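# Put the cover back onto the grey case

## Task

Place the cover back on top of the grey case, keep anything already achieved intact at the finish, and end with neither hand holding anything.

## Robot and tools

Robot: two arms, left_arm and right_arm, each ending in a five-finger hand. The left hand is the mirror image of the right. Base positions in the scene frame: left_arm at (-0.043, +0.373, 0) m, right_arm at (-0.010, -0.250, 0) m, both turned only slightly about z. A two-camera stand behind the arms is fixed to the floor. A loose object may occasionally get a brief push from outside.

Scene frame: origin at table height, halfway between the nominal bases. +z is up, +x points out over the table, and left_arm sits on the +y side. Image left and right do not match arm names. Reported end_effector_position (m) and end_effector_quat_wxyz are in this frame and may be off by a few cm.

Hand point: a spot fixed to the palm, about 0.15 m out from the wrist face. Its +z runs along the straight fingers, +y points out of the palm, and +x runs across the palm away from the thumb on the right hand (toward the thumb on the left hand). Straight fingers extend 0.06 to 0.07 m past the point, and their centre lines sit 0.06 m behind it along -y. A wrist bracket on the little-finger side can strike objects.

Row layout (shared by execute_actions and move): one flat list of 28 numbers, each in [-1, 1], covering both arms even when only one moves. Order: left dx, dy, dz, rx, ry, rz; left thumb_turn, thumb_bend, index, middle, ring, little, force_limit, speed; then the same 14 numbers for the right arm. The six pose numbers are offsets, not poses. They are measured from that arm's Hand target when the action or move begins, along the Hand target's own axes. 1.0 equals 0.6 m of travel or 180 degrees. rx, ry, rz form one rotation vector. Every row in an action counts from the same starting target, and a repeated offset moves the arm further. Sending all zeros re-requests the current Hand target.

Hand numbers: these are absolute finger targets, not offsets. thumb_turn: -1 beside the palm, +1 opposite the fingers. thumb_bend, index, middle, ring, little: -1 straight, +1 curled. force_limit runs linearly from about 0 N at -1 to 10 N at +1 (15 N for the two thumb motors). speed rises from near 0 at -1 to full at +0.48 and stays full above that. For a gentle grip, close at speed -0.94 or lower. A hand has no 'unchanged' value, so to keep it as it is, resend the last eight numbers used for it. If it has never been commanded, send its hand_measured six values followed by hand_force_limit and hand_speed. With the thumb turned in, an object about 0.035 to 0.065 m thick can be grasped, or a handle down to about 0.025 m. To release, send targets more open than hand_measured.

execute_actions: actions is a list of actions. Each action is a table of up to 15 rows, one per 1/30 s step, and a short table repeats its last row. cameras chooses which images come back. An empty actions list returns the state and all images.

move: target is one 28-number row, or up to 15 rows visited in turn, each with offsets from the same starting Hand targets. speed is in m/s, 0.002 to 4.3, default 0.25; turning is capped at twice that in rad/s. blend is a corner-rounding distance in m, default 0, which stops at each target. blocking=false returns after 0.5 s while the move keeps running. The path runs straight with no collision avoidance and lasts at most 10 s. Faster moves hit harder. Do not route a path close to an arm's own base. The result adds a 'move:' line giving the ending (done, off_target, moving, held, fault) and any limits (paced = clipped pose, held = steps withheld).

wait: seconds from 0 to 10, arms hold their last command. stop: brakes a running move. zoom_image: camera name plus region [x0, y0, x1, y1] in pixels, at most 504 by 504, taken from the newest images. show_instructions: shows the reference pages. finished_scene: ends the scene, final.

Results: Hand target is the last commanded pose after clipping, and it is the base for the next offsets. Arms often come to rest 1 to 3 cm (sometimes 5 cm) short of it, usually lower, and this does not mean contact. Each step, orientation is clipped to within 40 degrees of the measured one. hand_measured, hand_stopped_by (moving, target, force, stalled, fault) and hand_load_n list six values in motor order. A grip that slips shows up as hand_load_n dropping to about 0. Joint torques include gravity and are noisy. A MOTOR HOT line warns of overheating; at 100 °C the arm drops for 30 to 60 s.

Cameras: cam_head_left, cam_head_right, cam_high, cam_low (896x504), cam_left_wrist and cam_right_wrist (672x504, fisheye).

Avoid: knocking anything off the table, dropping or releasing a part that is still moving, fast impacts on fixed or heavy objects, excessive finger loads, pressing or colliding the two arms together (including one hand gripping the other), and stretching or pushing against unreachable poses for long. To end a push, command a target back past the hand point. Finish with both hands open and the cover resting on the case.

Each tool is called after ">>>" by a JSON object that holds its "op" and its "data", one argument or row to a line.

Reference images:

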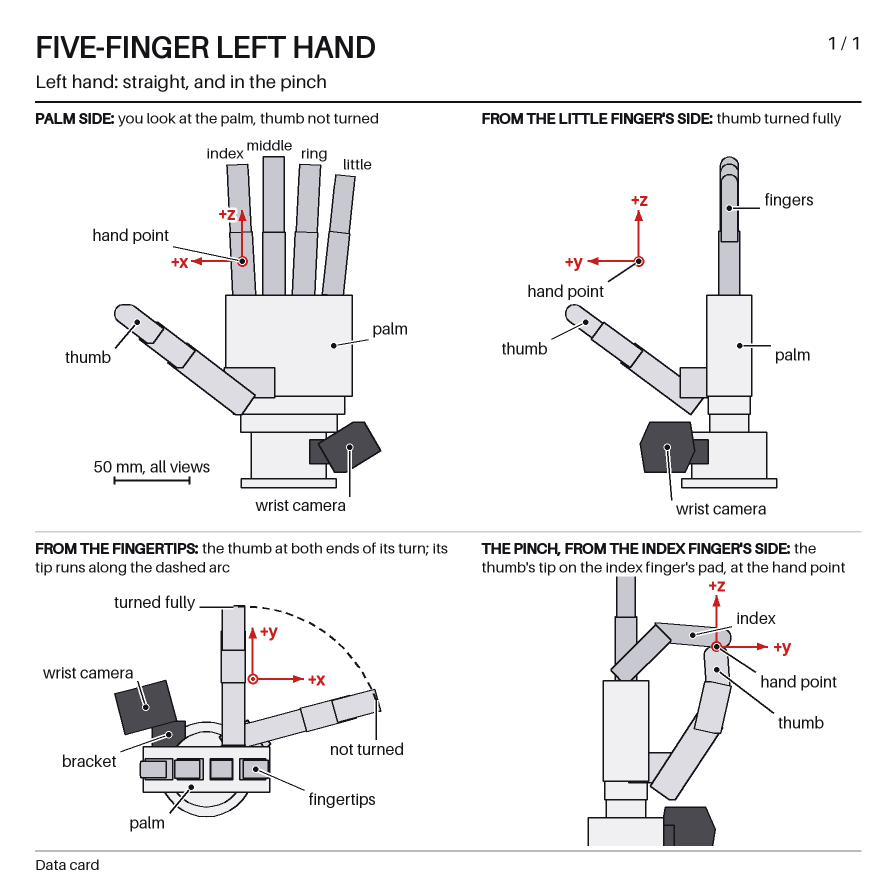

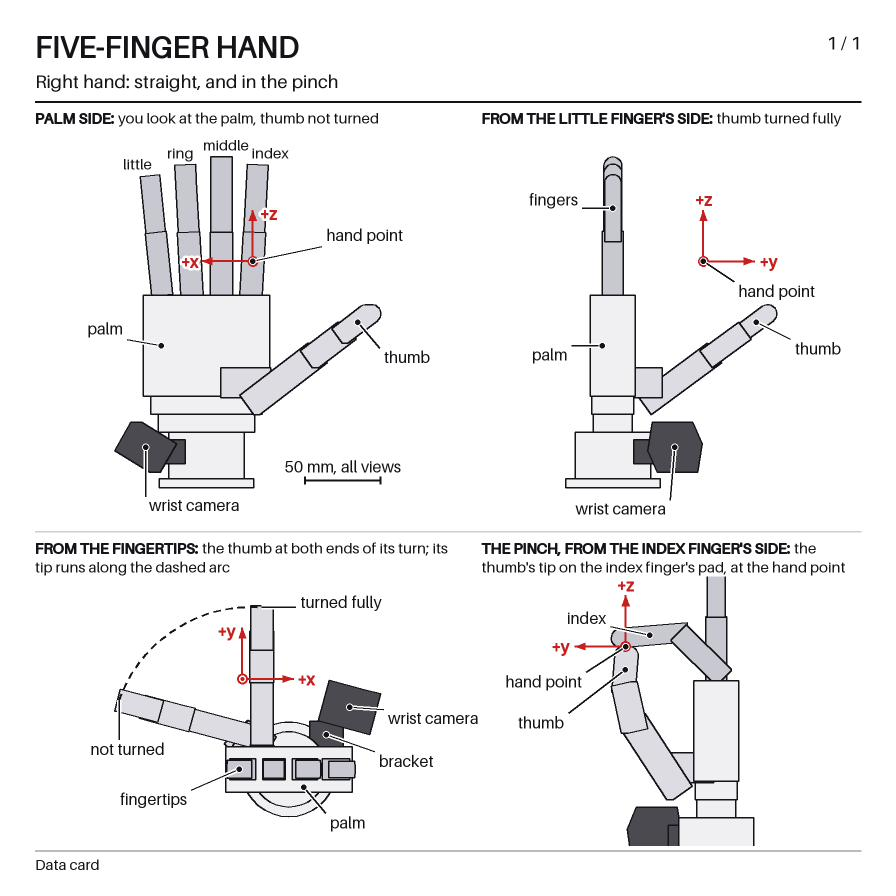

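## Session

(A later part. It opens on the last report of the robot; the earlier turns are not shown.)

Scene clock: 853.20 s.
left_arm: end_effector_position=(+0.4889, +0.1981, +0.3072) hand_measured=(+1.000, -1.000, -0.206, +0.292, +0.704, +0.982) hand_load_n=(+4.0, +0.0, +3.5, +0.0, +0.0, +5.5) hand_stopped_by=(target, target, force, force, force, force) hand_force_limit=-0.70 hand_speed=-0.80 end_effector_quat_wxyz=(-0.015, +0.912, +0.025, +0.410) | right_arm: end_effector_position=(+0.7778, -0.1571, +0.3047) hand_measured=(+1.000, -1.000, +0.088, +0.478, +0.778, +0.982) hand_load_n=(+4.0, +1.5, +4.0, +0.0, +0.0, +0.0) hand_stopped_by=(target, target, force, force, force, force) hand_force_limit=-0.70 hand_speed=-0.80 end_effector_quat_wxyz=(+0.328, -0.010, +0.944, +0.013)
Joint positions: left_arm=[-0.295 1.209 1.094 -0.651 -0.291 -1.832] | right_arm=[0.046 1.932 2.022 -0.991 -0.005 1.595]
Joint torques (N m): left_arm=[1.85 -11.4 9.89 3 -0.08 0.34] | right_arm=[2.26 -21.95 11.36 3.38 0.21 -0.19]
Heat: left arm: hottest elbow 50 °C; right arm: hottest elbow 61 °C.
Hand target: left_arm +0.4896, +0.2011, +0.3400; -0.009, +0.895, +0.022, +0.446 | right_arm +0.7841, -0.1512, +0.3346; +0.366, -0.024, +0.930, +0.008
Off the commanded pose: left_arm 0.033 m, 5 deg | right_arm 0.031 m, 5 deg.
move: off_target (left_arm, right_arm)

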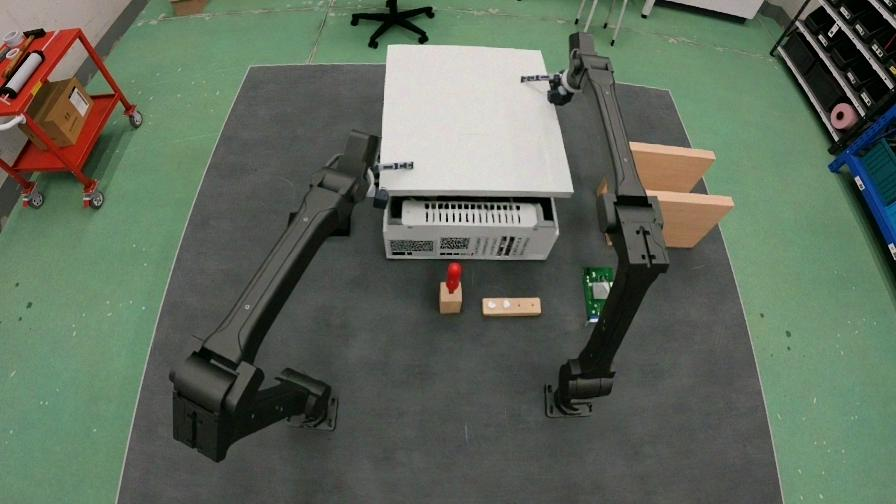

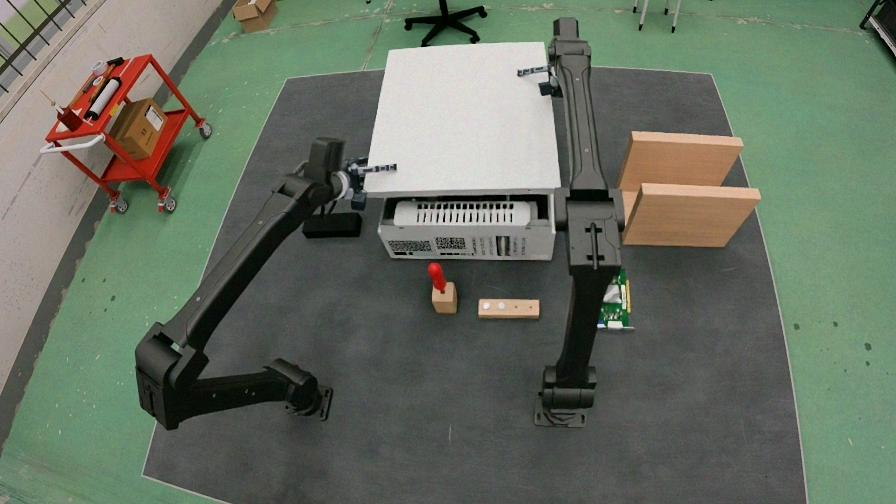

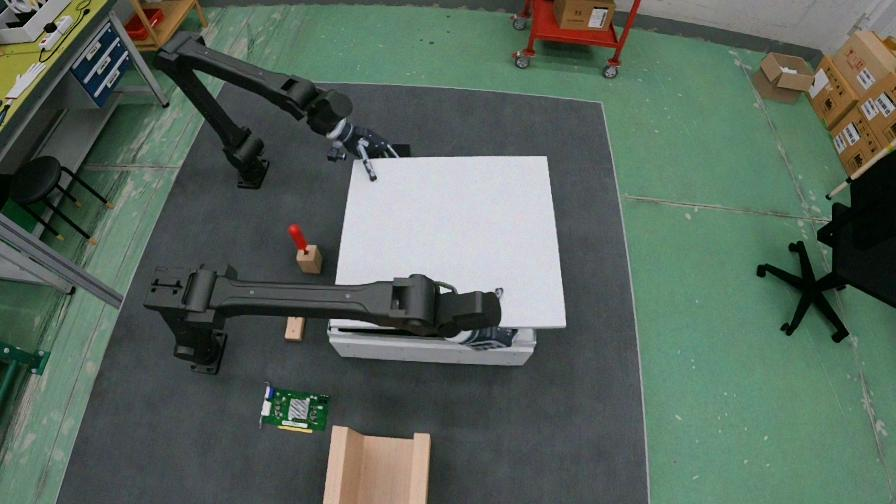

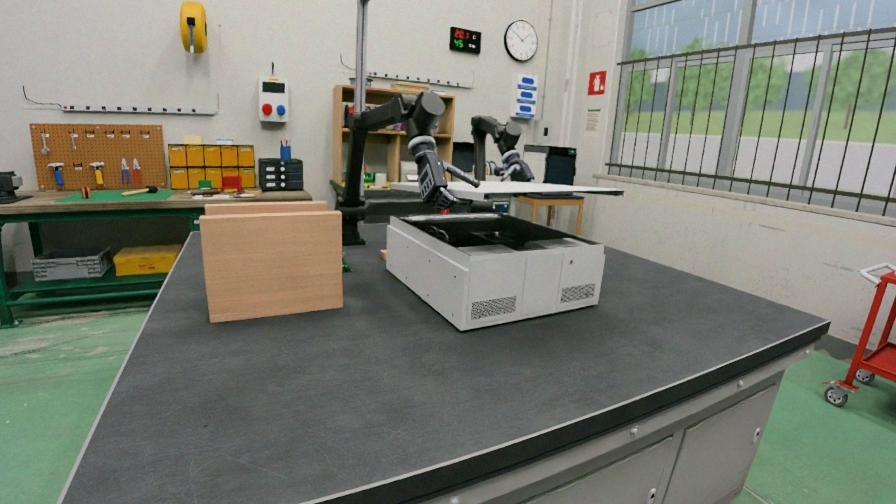

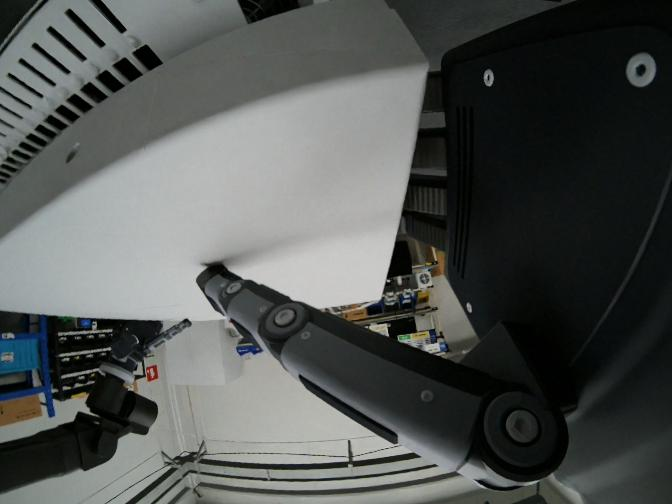

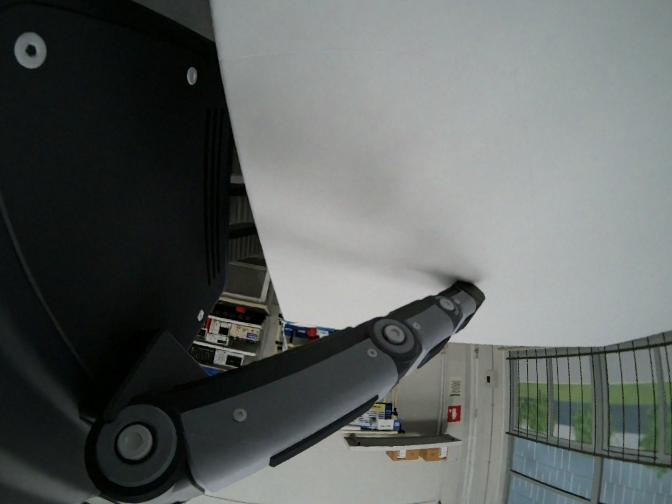

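>>> {"op": "move", "data": {
  "target": [-0.0448,-0.007,0.0488,-0.0084,-0.0167,0.0073,1,-1,0.4,0.5,0.95,1,-0.7,-0.8,0.0378,-0.008,0.0262,0.007,0.0167,0.0086,1,-1,0.4,0.5,0.95,1,-0.7,-0.8],
  "speed": 0.06,
  "cameras": ["all"]
}}

>>> {"op": "zoom_image", "data": {
  "camera": "cam_head_left",
  "region": [350, 30, 610, 280]
}}

>>> {"op": "zoom_image", "data": {
  "camera": "cam_low",
  "region": [370, 130, 650, 340]
}}

Scene clock: 889.97 s.
left_arm: end_effector_position=(+0.4913, +0.2027, +0.2840) hand_measured=(+1.000, -1.000, -0.206, +0.292, +0.704, +0.982) hand_load_n=(+3.5, +0.0, +2.5, +0.0, +0.0, +6.5) hand_stopped_by=(target, target, force, force, force, force) hand_force_limit=-0.70 hand_speed=-0.80 end_effector_quat_wxyz=(-0.004, +0.917, +0.010, +0.399) | right_arm: end_effector_position=(+0.7715, -0.1596, +0.2796) hand_measured=(+1.000, -1.000, +0.088, +0.478, +0.778, +0.982) hand_load_n=(+4.5, +1.0, +3.0, +0.0, +0.0, +0.0) hand_stopped_by=(target, target, force, force, force, force) hand_force_limit=-0.70 hand_speed=-0.80 end_effector_quat_wxyz=(+0.308, -0.007, +0.951, +0.003)
Joint positions: left_arm=[-0.261 1.226 1.057 -0.607 -0.23 -1.791] | right_arm=[0.049 1.932 1.979 -0.991 0.017 1.596]
Joint torques (N m): left_arm=[2.14 -9.05 9.62 2.95 0.17 0.29] | right_arm=[1.38 -20.95 11.34 3.03 0.15 0.02]
Heat: left arm: hottest elbow 46 °C; right arm: hottest elbow 55 °C.
Hand target: left_arm +0.4967, +0.2054, +0.3009; -0.002, +0.906, +0.006, +0.422 | right_arm +0.7785, -0.1564, +0.3078; +0.342, -0.008, +0.940, +0.002
Off the commanded pose: left_arm 0.018 m, 3 deg | right_arm 0.029 m, 4 deg.
move: off_target (left_arm, right_arm)

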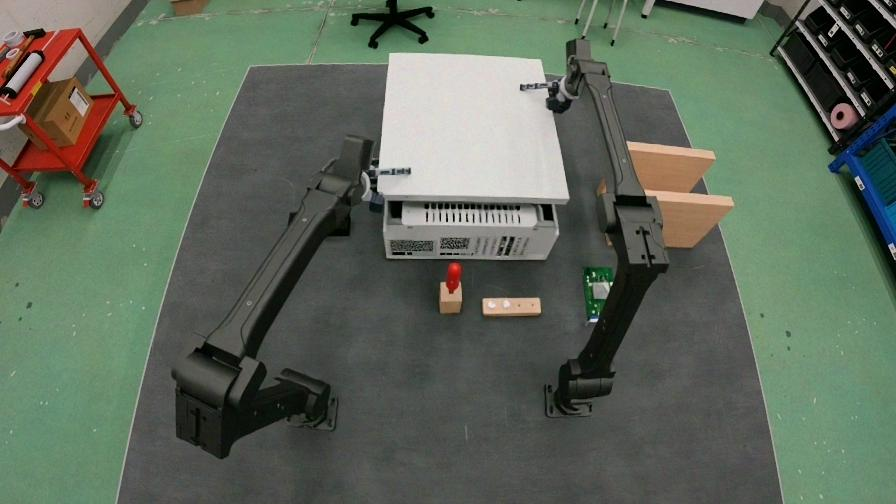

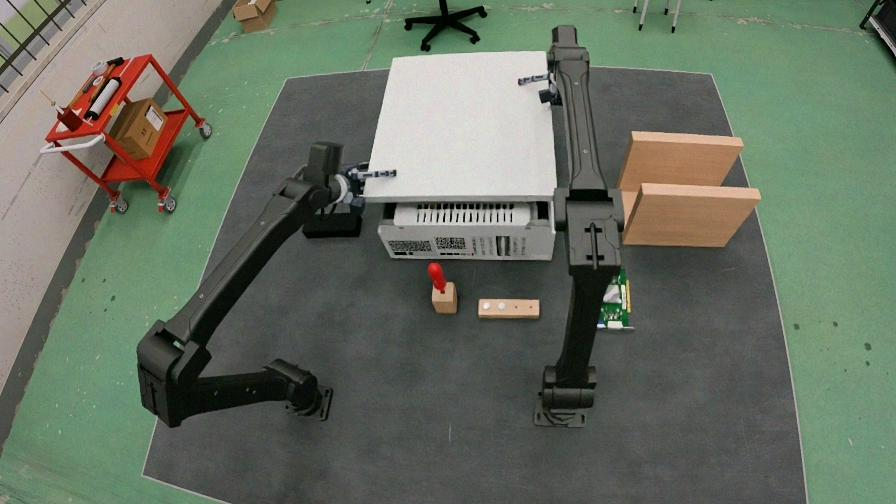

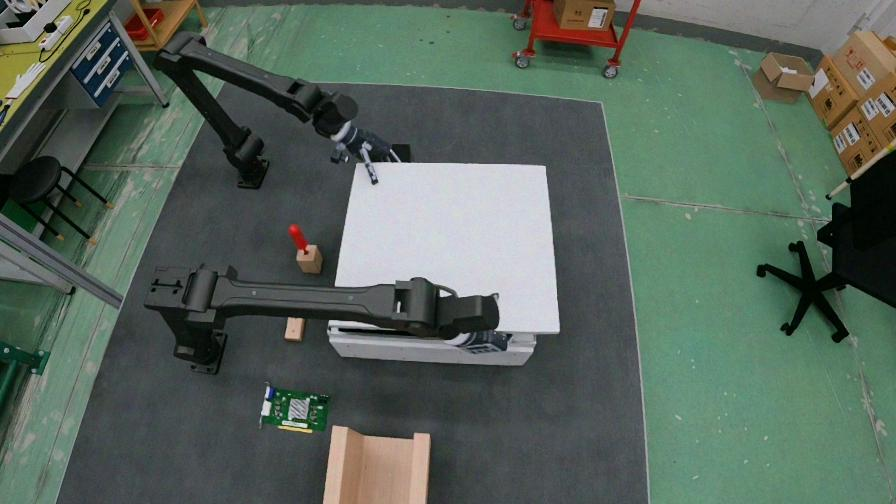

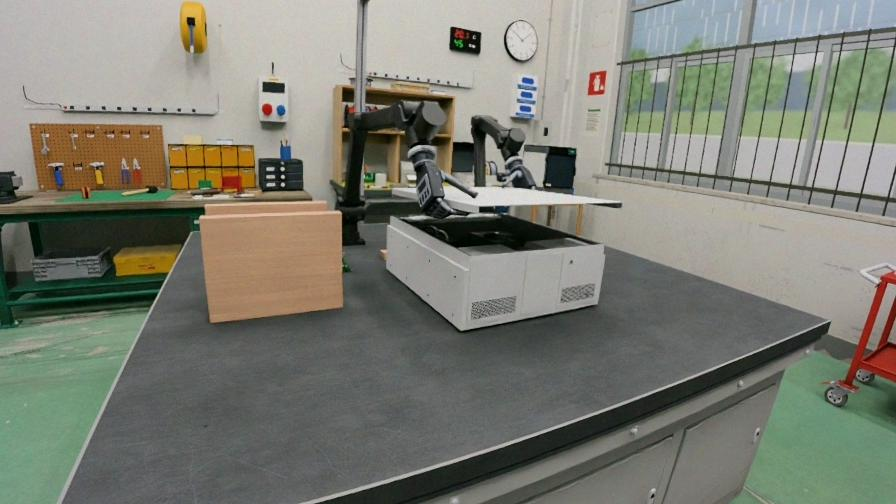

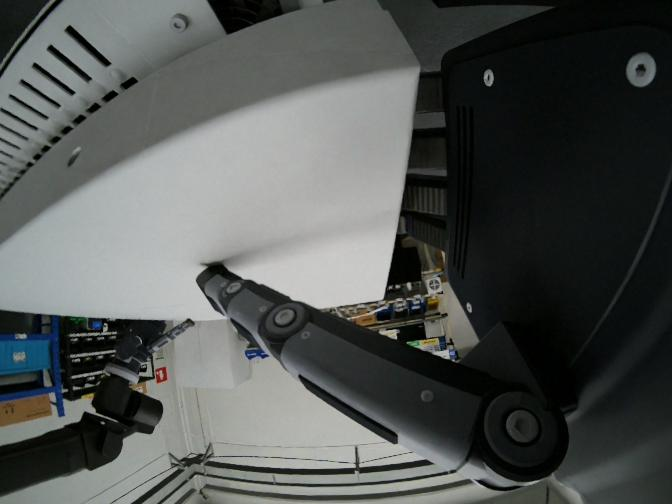

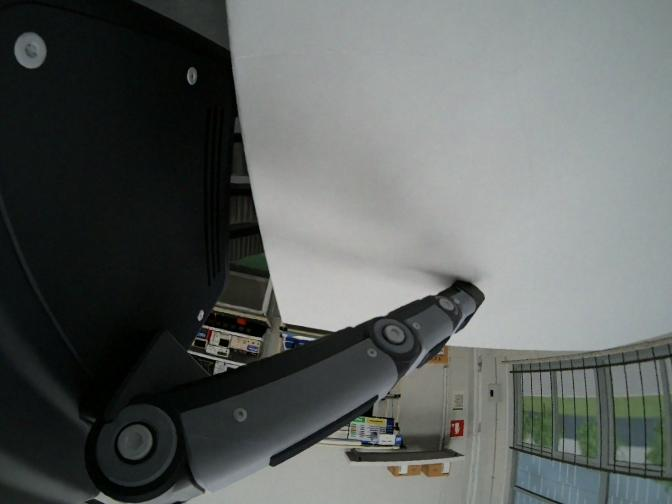

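Scaled by 1.938.

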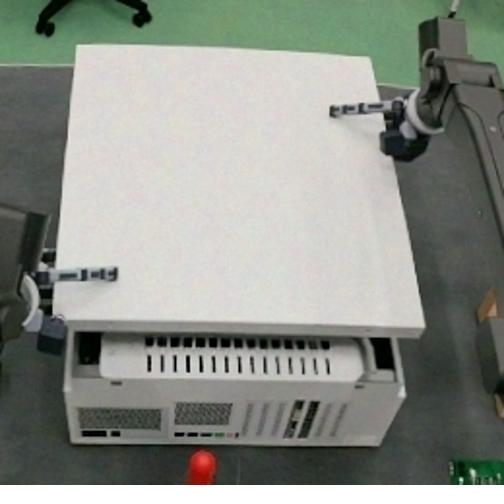

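Scaled by 1.800.

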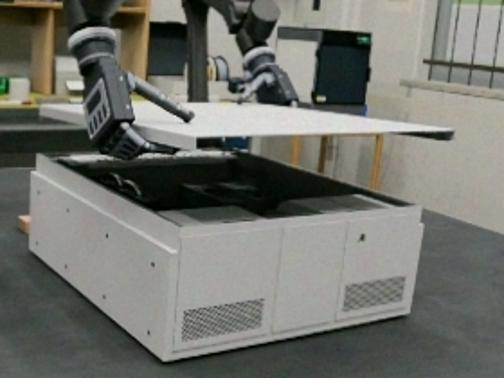

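>>> {"op": "move", "data": {
  "target": [-0.0686,0.0426,-0.004,0,0,0,1,-1,0.4,0.5,0.95,1,-0.7,-0.8,0.0846,-0.0424,0.0271,0,0,0,1,-1,0.4,0.5,0.95,1,-0.7,-0.8],
  "speed": 0.06,
  "cameras": ["all"]
}}

>>> {"op": "zoom_image", "data": {
  "camera": "cam_head_left",
  "region": [350, 30, 610, 280]
}}

>>> {"op": "zoom_image", "data": {
  "camera": "cam_low",
  "region": [370, 130, 650, 340]
}}

>>> {"op": "zoom_image", "data": {
  "camera": "cam_head_right",
  "region": [340, 30, 600, 280]
}}

>>> {"op": "zoom_image", "data": {
  "camera": "cam_high",
  "region": [310, 120, 600, 380]
}}

Scene clock: 999.27 s.
left_arm: end_effector_position=(+0.4663, +0.1871, +0.2385) hand_measured=(+1.000, -1.000, -0.206, +0.292, +0.704, +0.982) hand_load_n=(+3.5, +0.5, +3.0, +0.0, +0.0, +6.5) hand_stopped_by=(target, target, force, force, force, force) hand_force_limit=-0.70 hand_speed=-0.80 end_effector_quat_wxyz=(-0.016, +0.923, +0.004, +0.385) | right_arm: end_effector_position=(+0.7440, -0.1732, +0.2152) hand_measured=(+1.000, -1.000, +0.088, +0.478, +0.778, +0.982) hand_load_n=(+4.5, +1.0, +4.0, +0.0, +0.0, +0.0) hand_stopped_by=(target, target, force, force, force, force) hand_force_limit=-0.70 hand_speed=-0.80 end_effector_quat_wxyz=(+0.293, -0.002, +0.956, +0.010)
Joint positions: left_arm=[-0.325 1.215 0.949 -0.556 -0.285 -1.827] | right_arm=[0.026 1.876 1.739 -0.838 -0.008 1.592]
Joint torques (N m): left_arm=[-0.15 -10.7 9.57 3.06 -0.21 0.02] | right_arm=[1.03 -22.65 10.76 3.11 0.23 -0.25]
Heat: left arm: hottest elbow 43 °C; right arm: hottest elbow 52 °C.
Hand target: left_arm +0.4687, +0.1794, +0.2711; -0.002, +0.906, +0.006, +0.423 | right_arm +0.7505, -0.1823, +0.2625; +0.342, -0.007, +0.940, +0.002
Off the commanded pose: left_arm 0.033 m, 5 deg | right_arm 0.049 m, 6 deg.
move: off_target (left_arm, right_arm)

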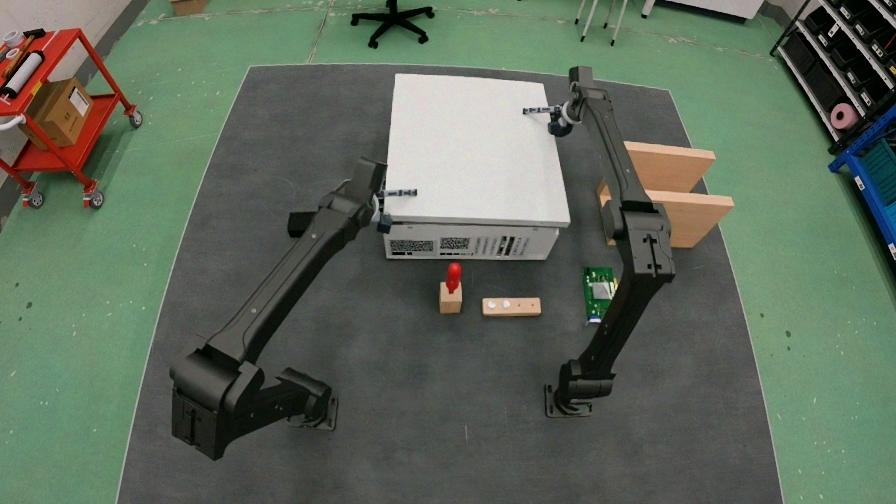

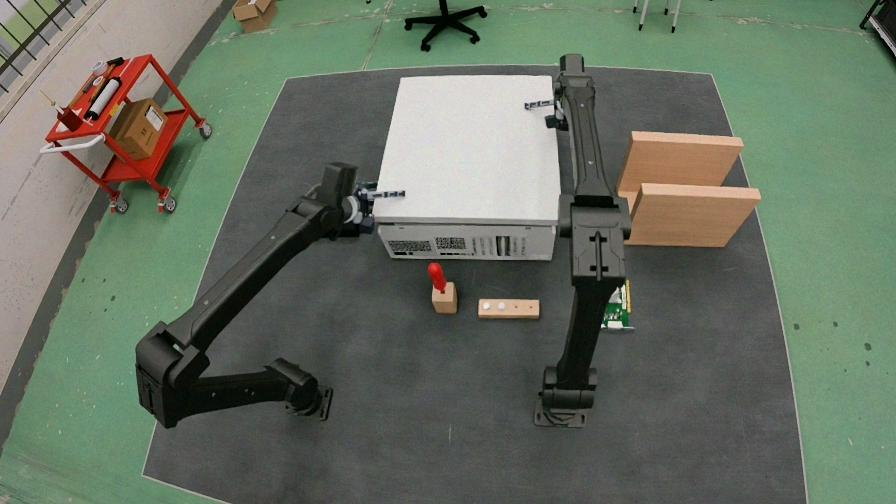

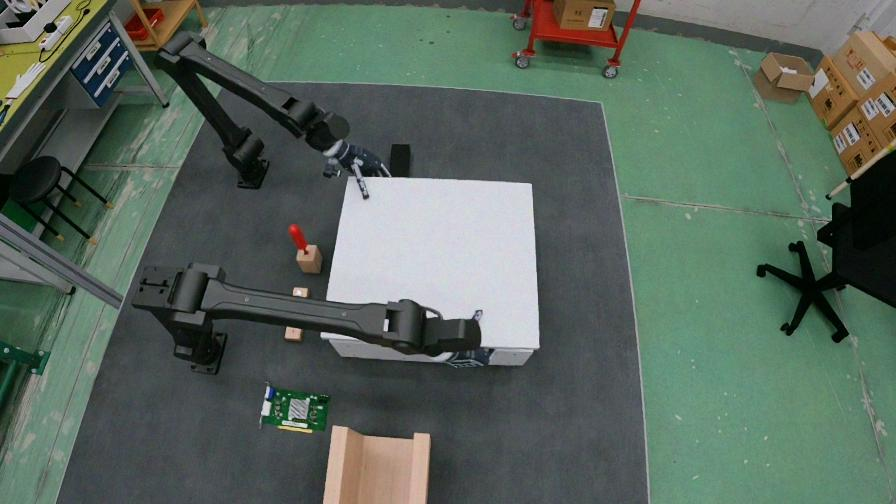

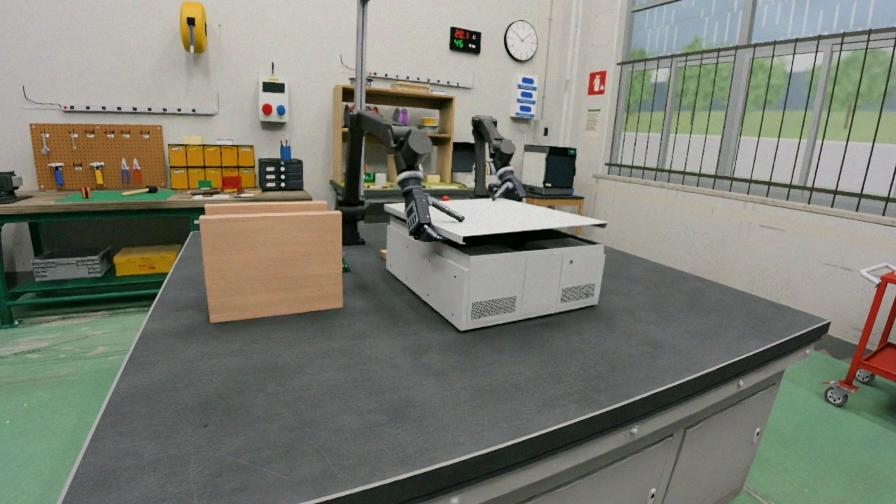

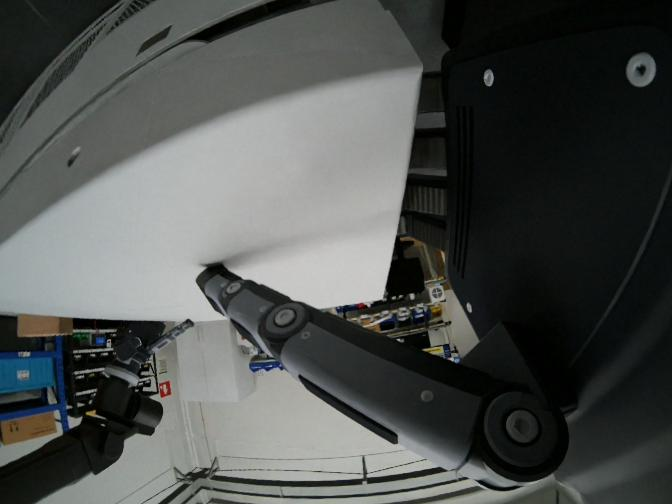

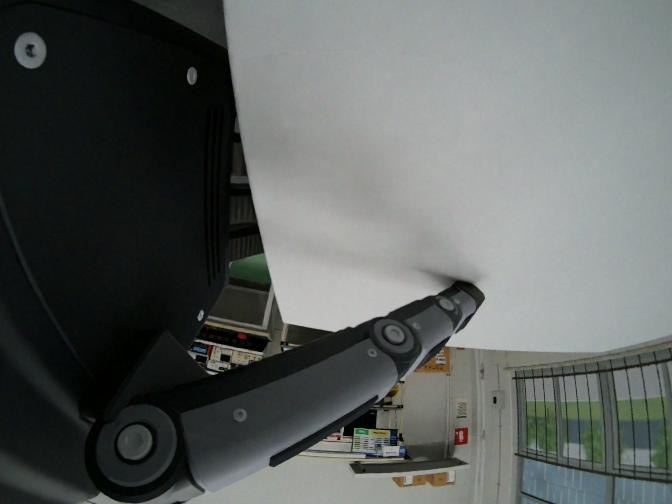

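Scaled by 1.938.

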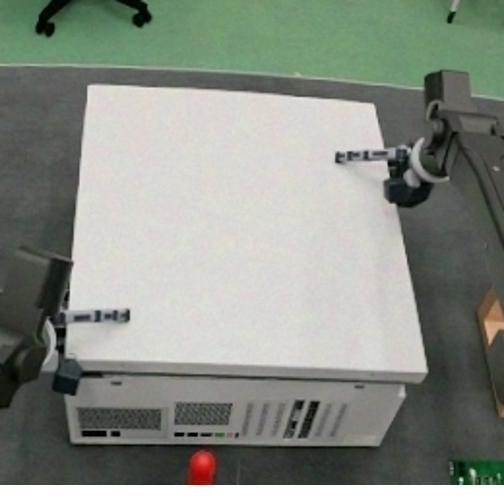

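Scaled by 1.800.

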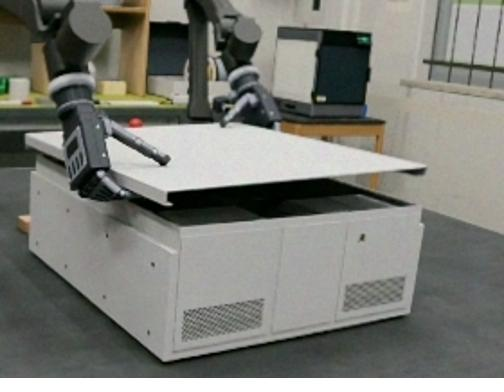

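Scaled by 1.938.

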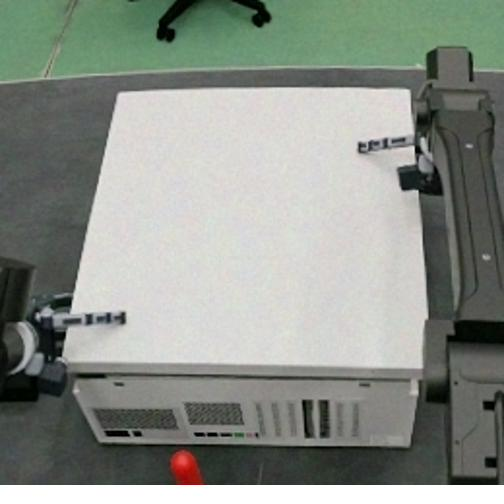

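Scaled by 1.738.

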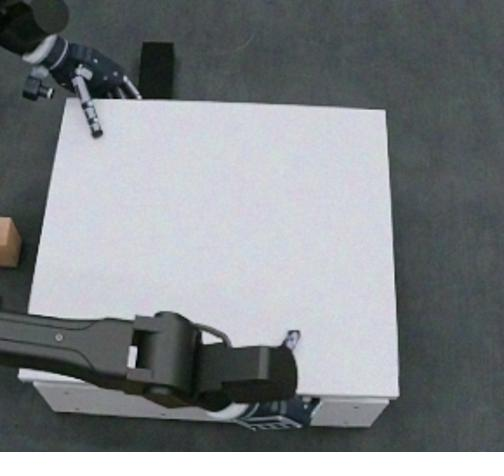

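>>> {"op": "move", "data": {
  "target": [0,0,0,0,-0.0111,0,1,-1,0.4,0.5,0.95,1,-0.7,-0.8,0,-0.03,0,0,0.0111,0,1,-1,0.4,0.5,0.95,1,-0.7,-0.8],
  "speed": 0.05,
  "cameras": ["cam_high","cam_low","cam_right_wrist","cam_left_wrist","cam_head_left"]
}}

>>> {"op": "zoom_image", "data": {
  "camera": "cam_low",
  "region": [370, 170, 540, 290]
}}

>>> {"op": "zoom_image", "data": {
  "camera": "cam_head_left",
  "region": [350, 30, 610, 280]
}}

>>> {"op": "zoom_image", "data": {
  "camera": "cam_right_wrist",
  "region": [190, 60, 350, 360]
}}

>>> {"op": "zoom_image", "data": {
  "camera": "cam_left_wrist",
  "region": [0, 0, 500, 330]
}}

Scene clock: 1048.23 s.
left_arm: end_effector_position=(+0.4653, +0.1866, +0.2379) hand_measured=(+1.000, -1.000, -0.206, +0.292, +0.704, +0.982) hand_load_n=(+1.5, +0.5, +2.0, +0.0, +0.0, +5.0) hand_stopped_by=(target, target, force, force, force, force) hand_force_limit=-0.70 hand_speed=-0.80 end_effector_quat_wxyz=(-0.015, +0.924, +0.004, +0.383) | right_arm: end_effector_position=(+0.7384, -0.1818, +0.2112) hand_measured=(+1.000, -1.000, +0.088, +0.478, +0.778, +0.982) hand_load_n=(+5.5, +1.0, +2.0, +0.5, +0.5, +0.0) hand_stopped_by=(target, target, force, force, force, force) hand_force_limit=-0.70 hand_speed=-0.80 end_effector_quat_wxyz=(+0.281, -0.005, +0.960, +0.011)
Joint positions: left_arm=[-0.326 1.214 0.949 -0.56 -0.282 -1.829] | right_arm=[0.01 1.876 1.739 -0.863 -0.021 1.573]
Joint torques (N m): left_arm=[0.15 -9.7 11.55 1.29 0.12 -0.03] | right_arm=[-0.85 -22.12 14.43 1.68 0.02 -0.24]
Heat: left arm: hottest elbow 42 °C; right arm: hottest elbow 52 °C.
Hand target: left_arm +0.4687, +0.1796, +0.2710; -0.002, +0.914, +0.007, +0.407 | right_arm +0.7508, -0.2003, +0.2626; +0.326, -0.008, +0.945, +0.002
Off the commanded pose: left_arm 0.034 m, 3 deg | right_arm 0.056 m, 5 deg.
move: off_target (left_arm, right_arm)
Images, in order (width x height): cam_head_left 896x504, cam_high 896x504, cam_low 896x504, cam_left_wrist 672x504, cam_right_wrist 672x504.

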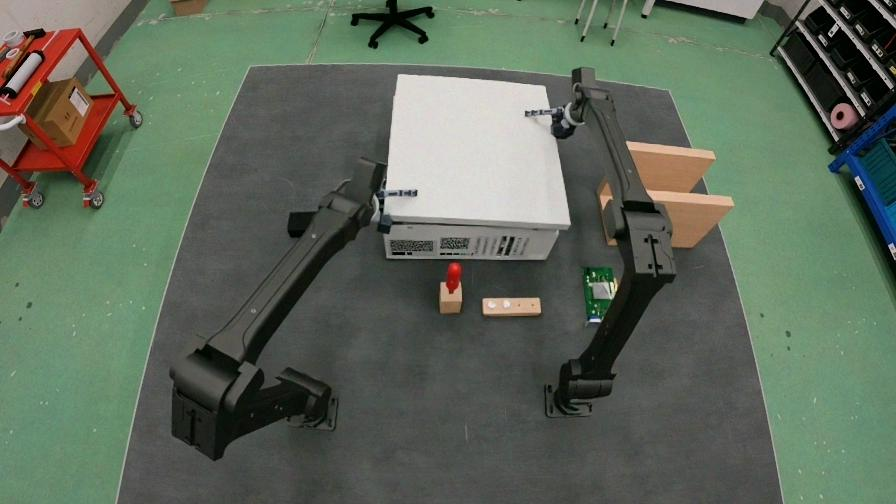

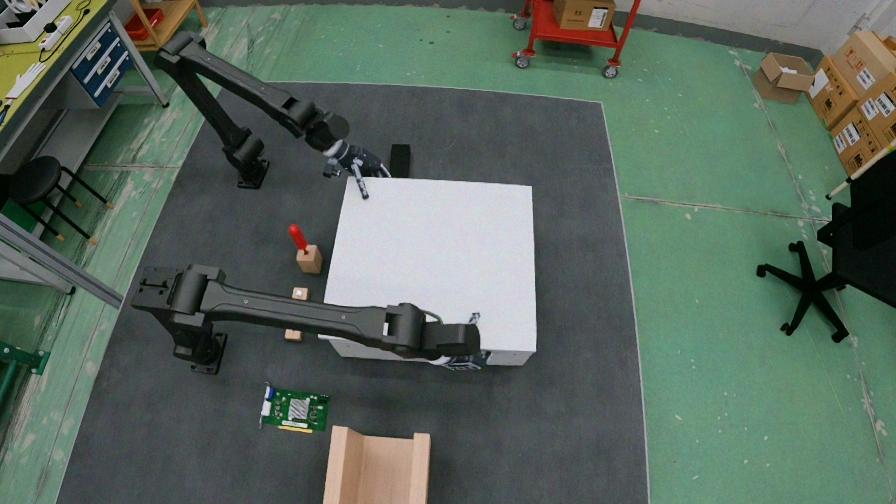

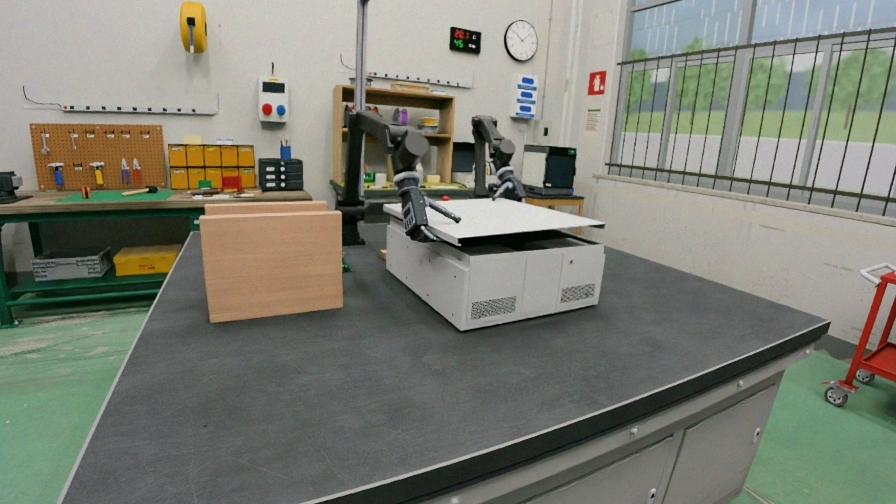

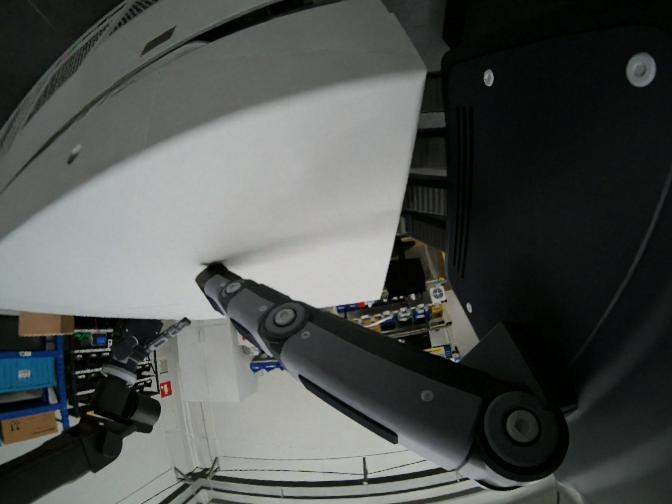

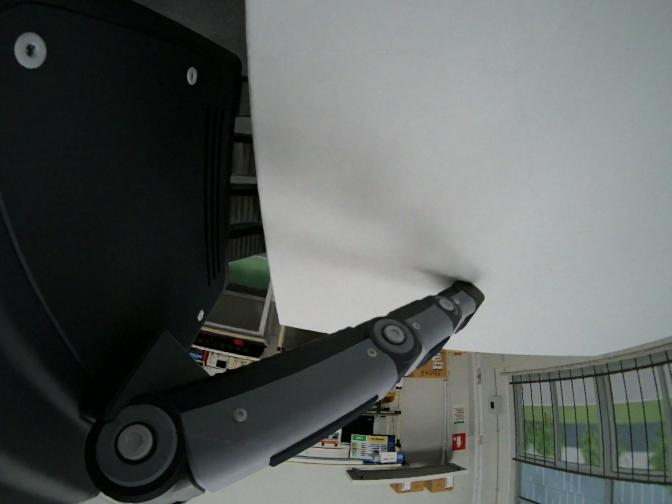

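Scaled by 2.965.

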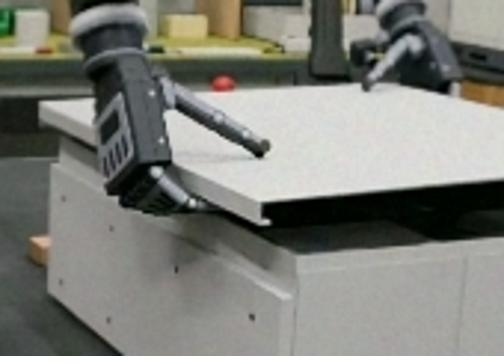

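Scaled by 1.938.

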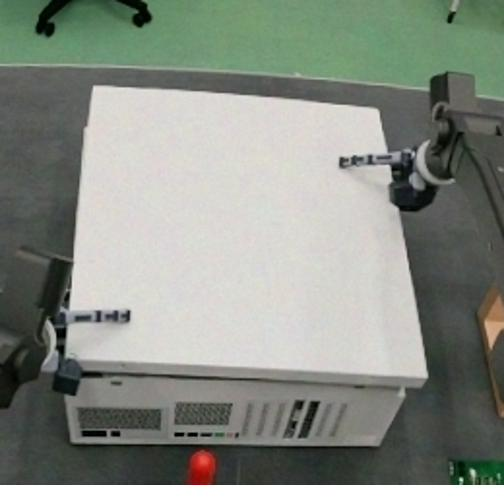

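Scaled by 1.680 from the camera's 672x504 image, which has a finer 960x720 frame.

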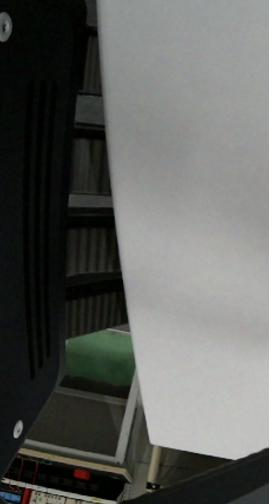

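Scaled by 1.008 from the camera's 672x504 image, which has a finer 960x720 frame.

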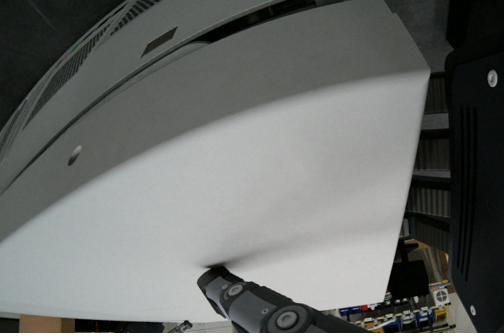

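>>> {"op": "move", "data": {
  "target": [0,0,0,0,0,0,1,-1,0.4,0.5,0.95,1,-0.7,-0.8,0,-0.03,0,0,0,0,1,-1,0.4,0.5,0.95,1,-0.7,-0.8],
  "speed": 0.05,
  "cameras": ["cam_low","cam_right_wrist","cam_left_wrist","cam_head_left"]
}}

>>> {"op": "zoom_image", "data": {
  "camera": "cam_low",
  "region": [370, 170, 540, 290]
}}

>>> {"op": "zoom_image", "data": {
  "camera": "cam_head_left",
  "region": [350, 30, 610, 280]
}}

Scene clock: 1075.00 s.
left_arm: end_effector_position=(+0.4653, +0.1866, +0.2378) hand_measured=(+1.000, -1.000, -0.206, +0.292, +0.704, +0.982) hand_load_n=(+4.0, +0.5, +2.0, +1.0, +0.5, +5.0) hand_stopped_by=(target, target, force, force, force, force) hand_force_limit=-0.70 hand_speed=-0.80 end_effector_quat_wxyz=(-0.015, +0.924, +0.004, +0.383) | right_arm: end_effector_position=(+0.7358, -0.1869, +0.2105) hand_measured=(+1.000, -1.000, +0.088, +0.478, +0.778, +0.982) hand_load_n=(+2.5, +0.5, +1.5, +0.5, +0.0, +2.5) hand_stopped_by=(target, target, force, force, force, force) hand_force_limit=-0.70 hand_speed=-0.80 end_effector_quat_wxyz=(+0.279, -0.015, +0.960, +0.016)
Joint positions: left_arm=[-0.326 1.214 0.949 -0.561 -0.282 -1.829] | right_arm=[-0.003 1.876 1.739 -0.87 -0.043 1.545]
Joint torques (N m): left_arm=[0.21 -9.93 11.59 1.24 0.11 -0.03] | right_arm=[-1.79 -22.24 14.23 1.83 0.2 -0.24]
Heat: left arm: hottest elbow 43 °C; right arm: hottest elbow 56 °C.
Hand target: left_arm +0.4687, +0.1795, +0.2710; -0.002, +0.914, +0.007, +0.407 | right_arm +0.7510, -0.2183, +0.2626; +0.326, -0.008, +0.945, +0.002
Off the commanded pose: left_arm 0.034 m, 3 deg | right_arm 0.063 m, 6 deg.
move: off_target (left_arm, right_arm)
Images, in order (width x height): cam_head_left 896x504, cam_low 896x504, cam_left_wrist 672x504, cam_right_wrist 672x504.

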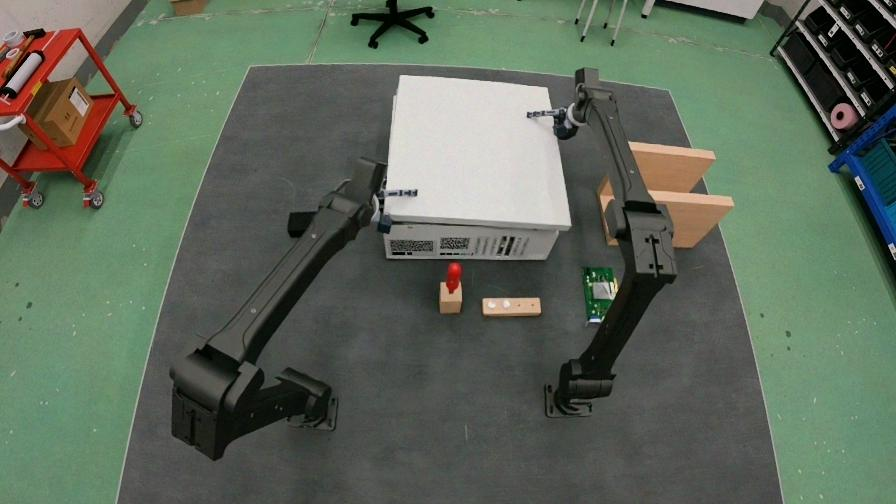

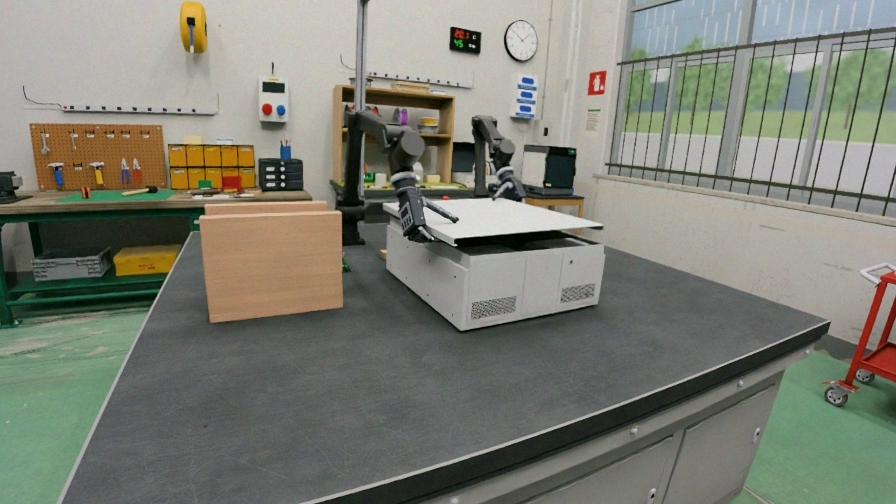

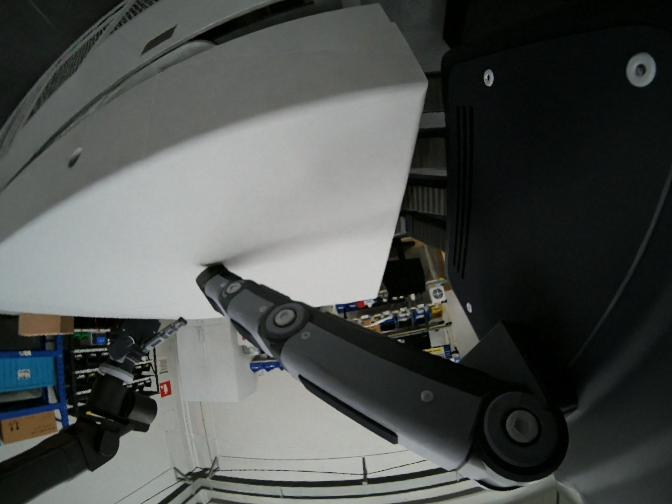

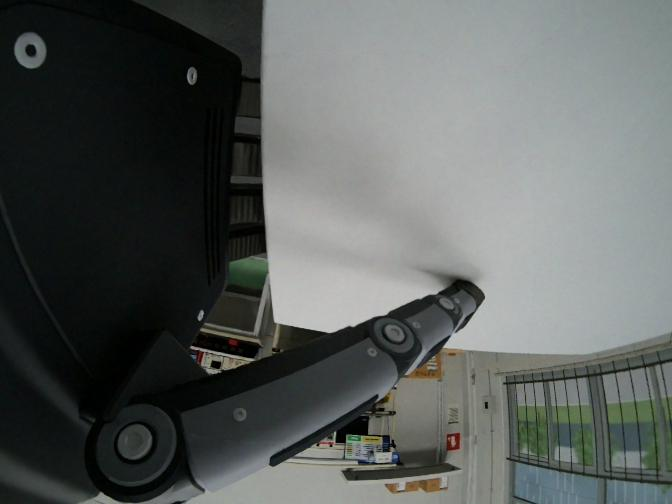

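Scaled by 2.965.

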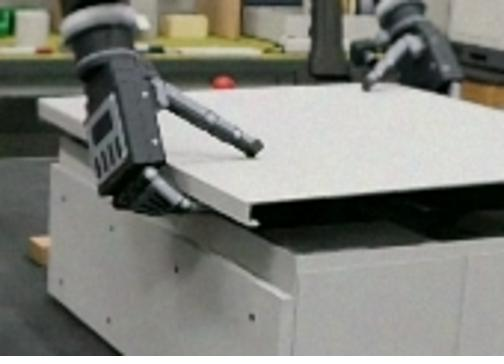

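Scaled by 1.938.

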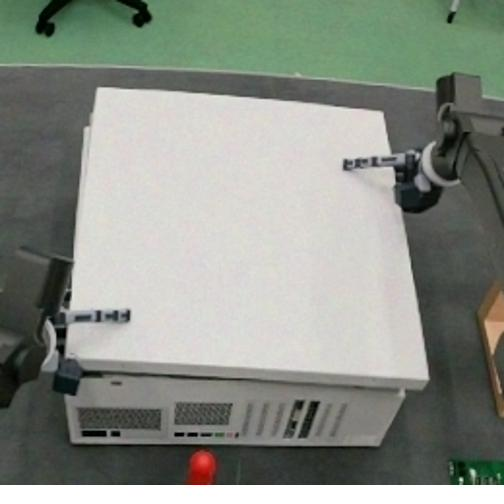

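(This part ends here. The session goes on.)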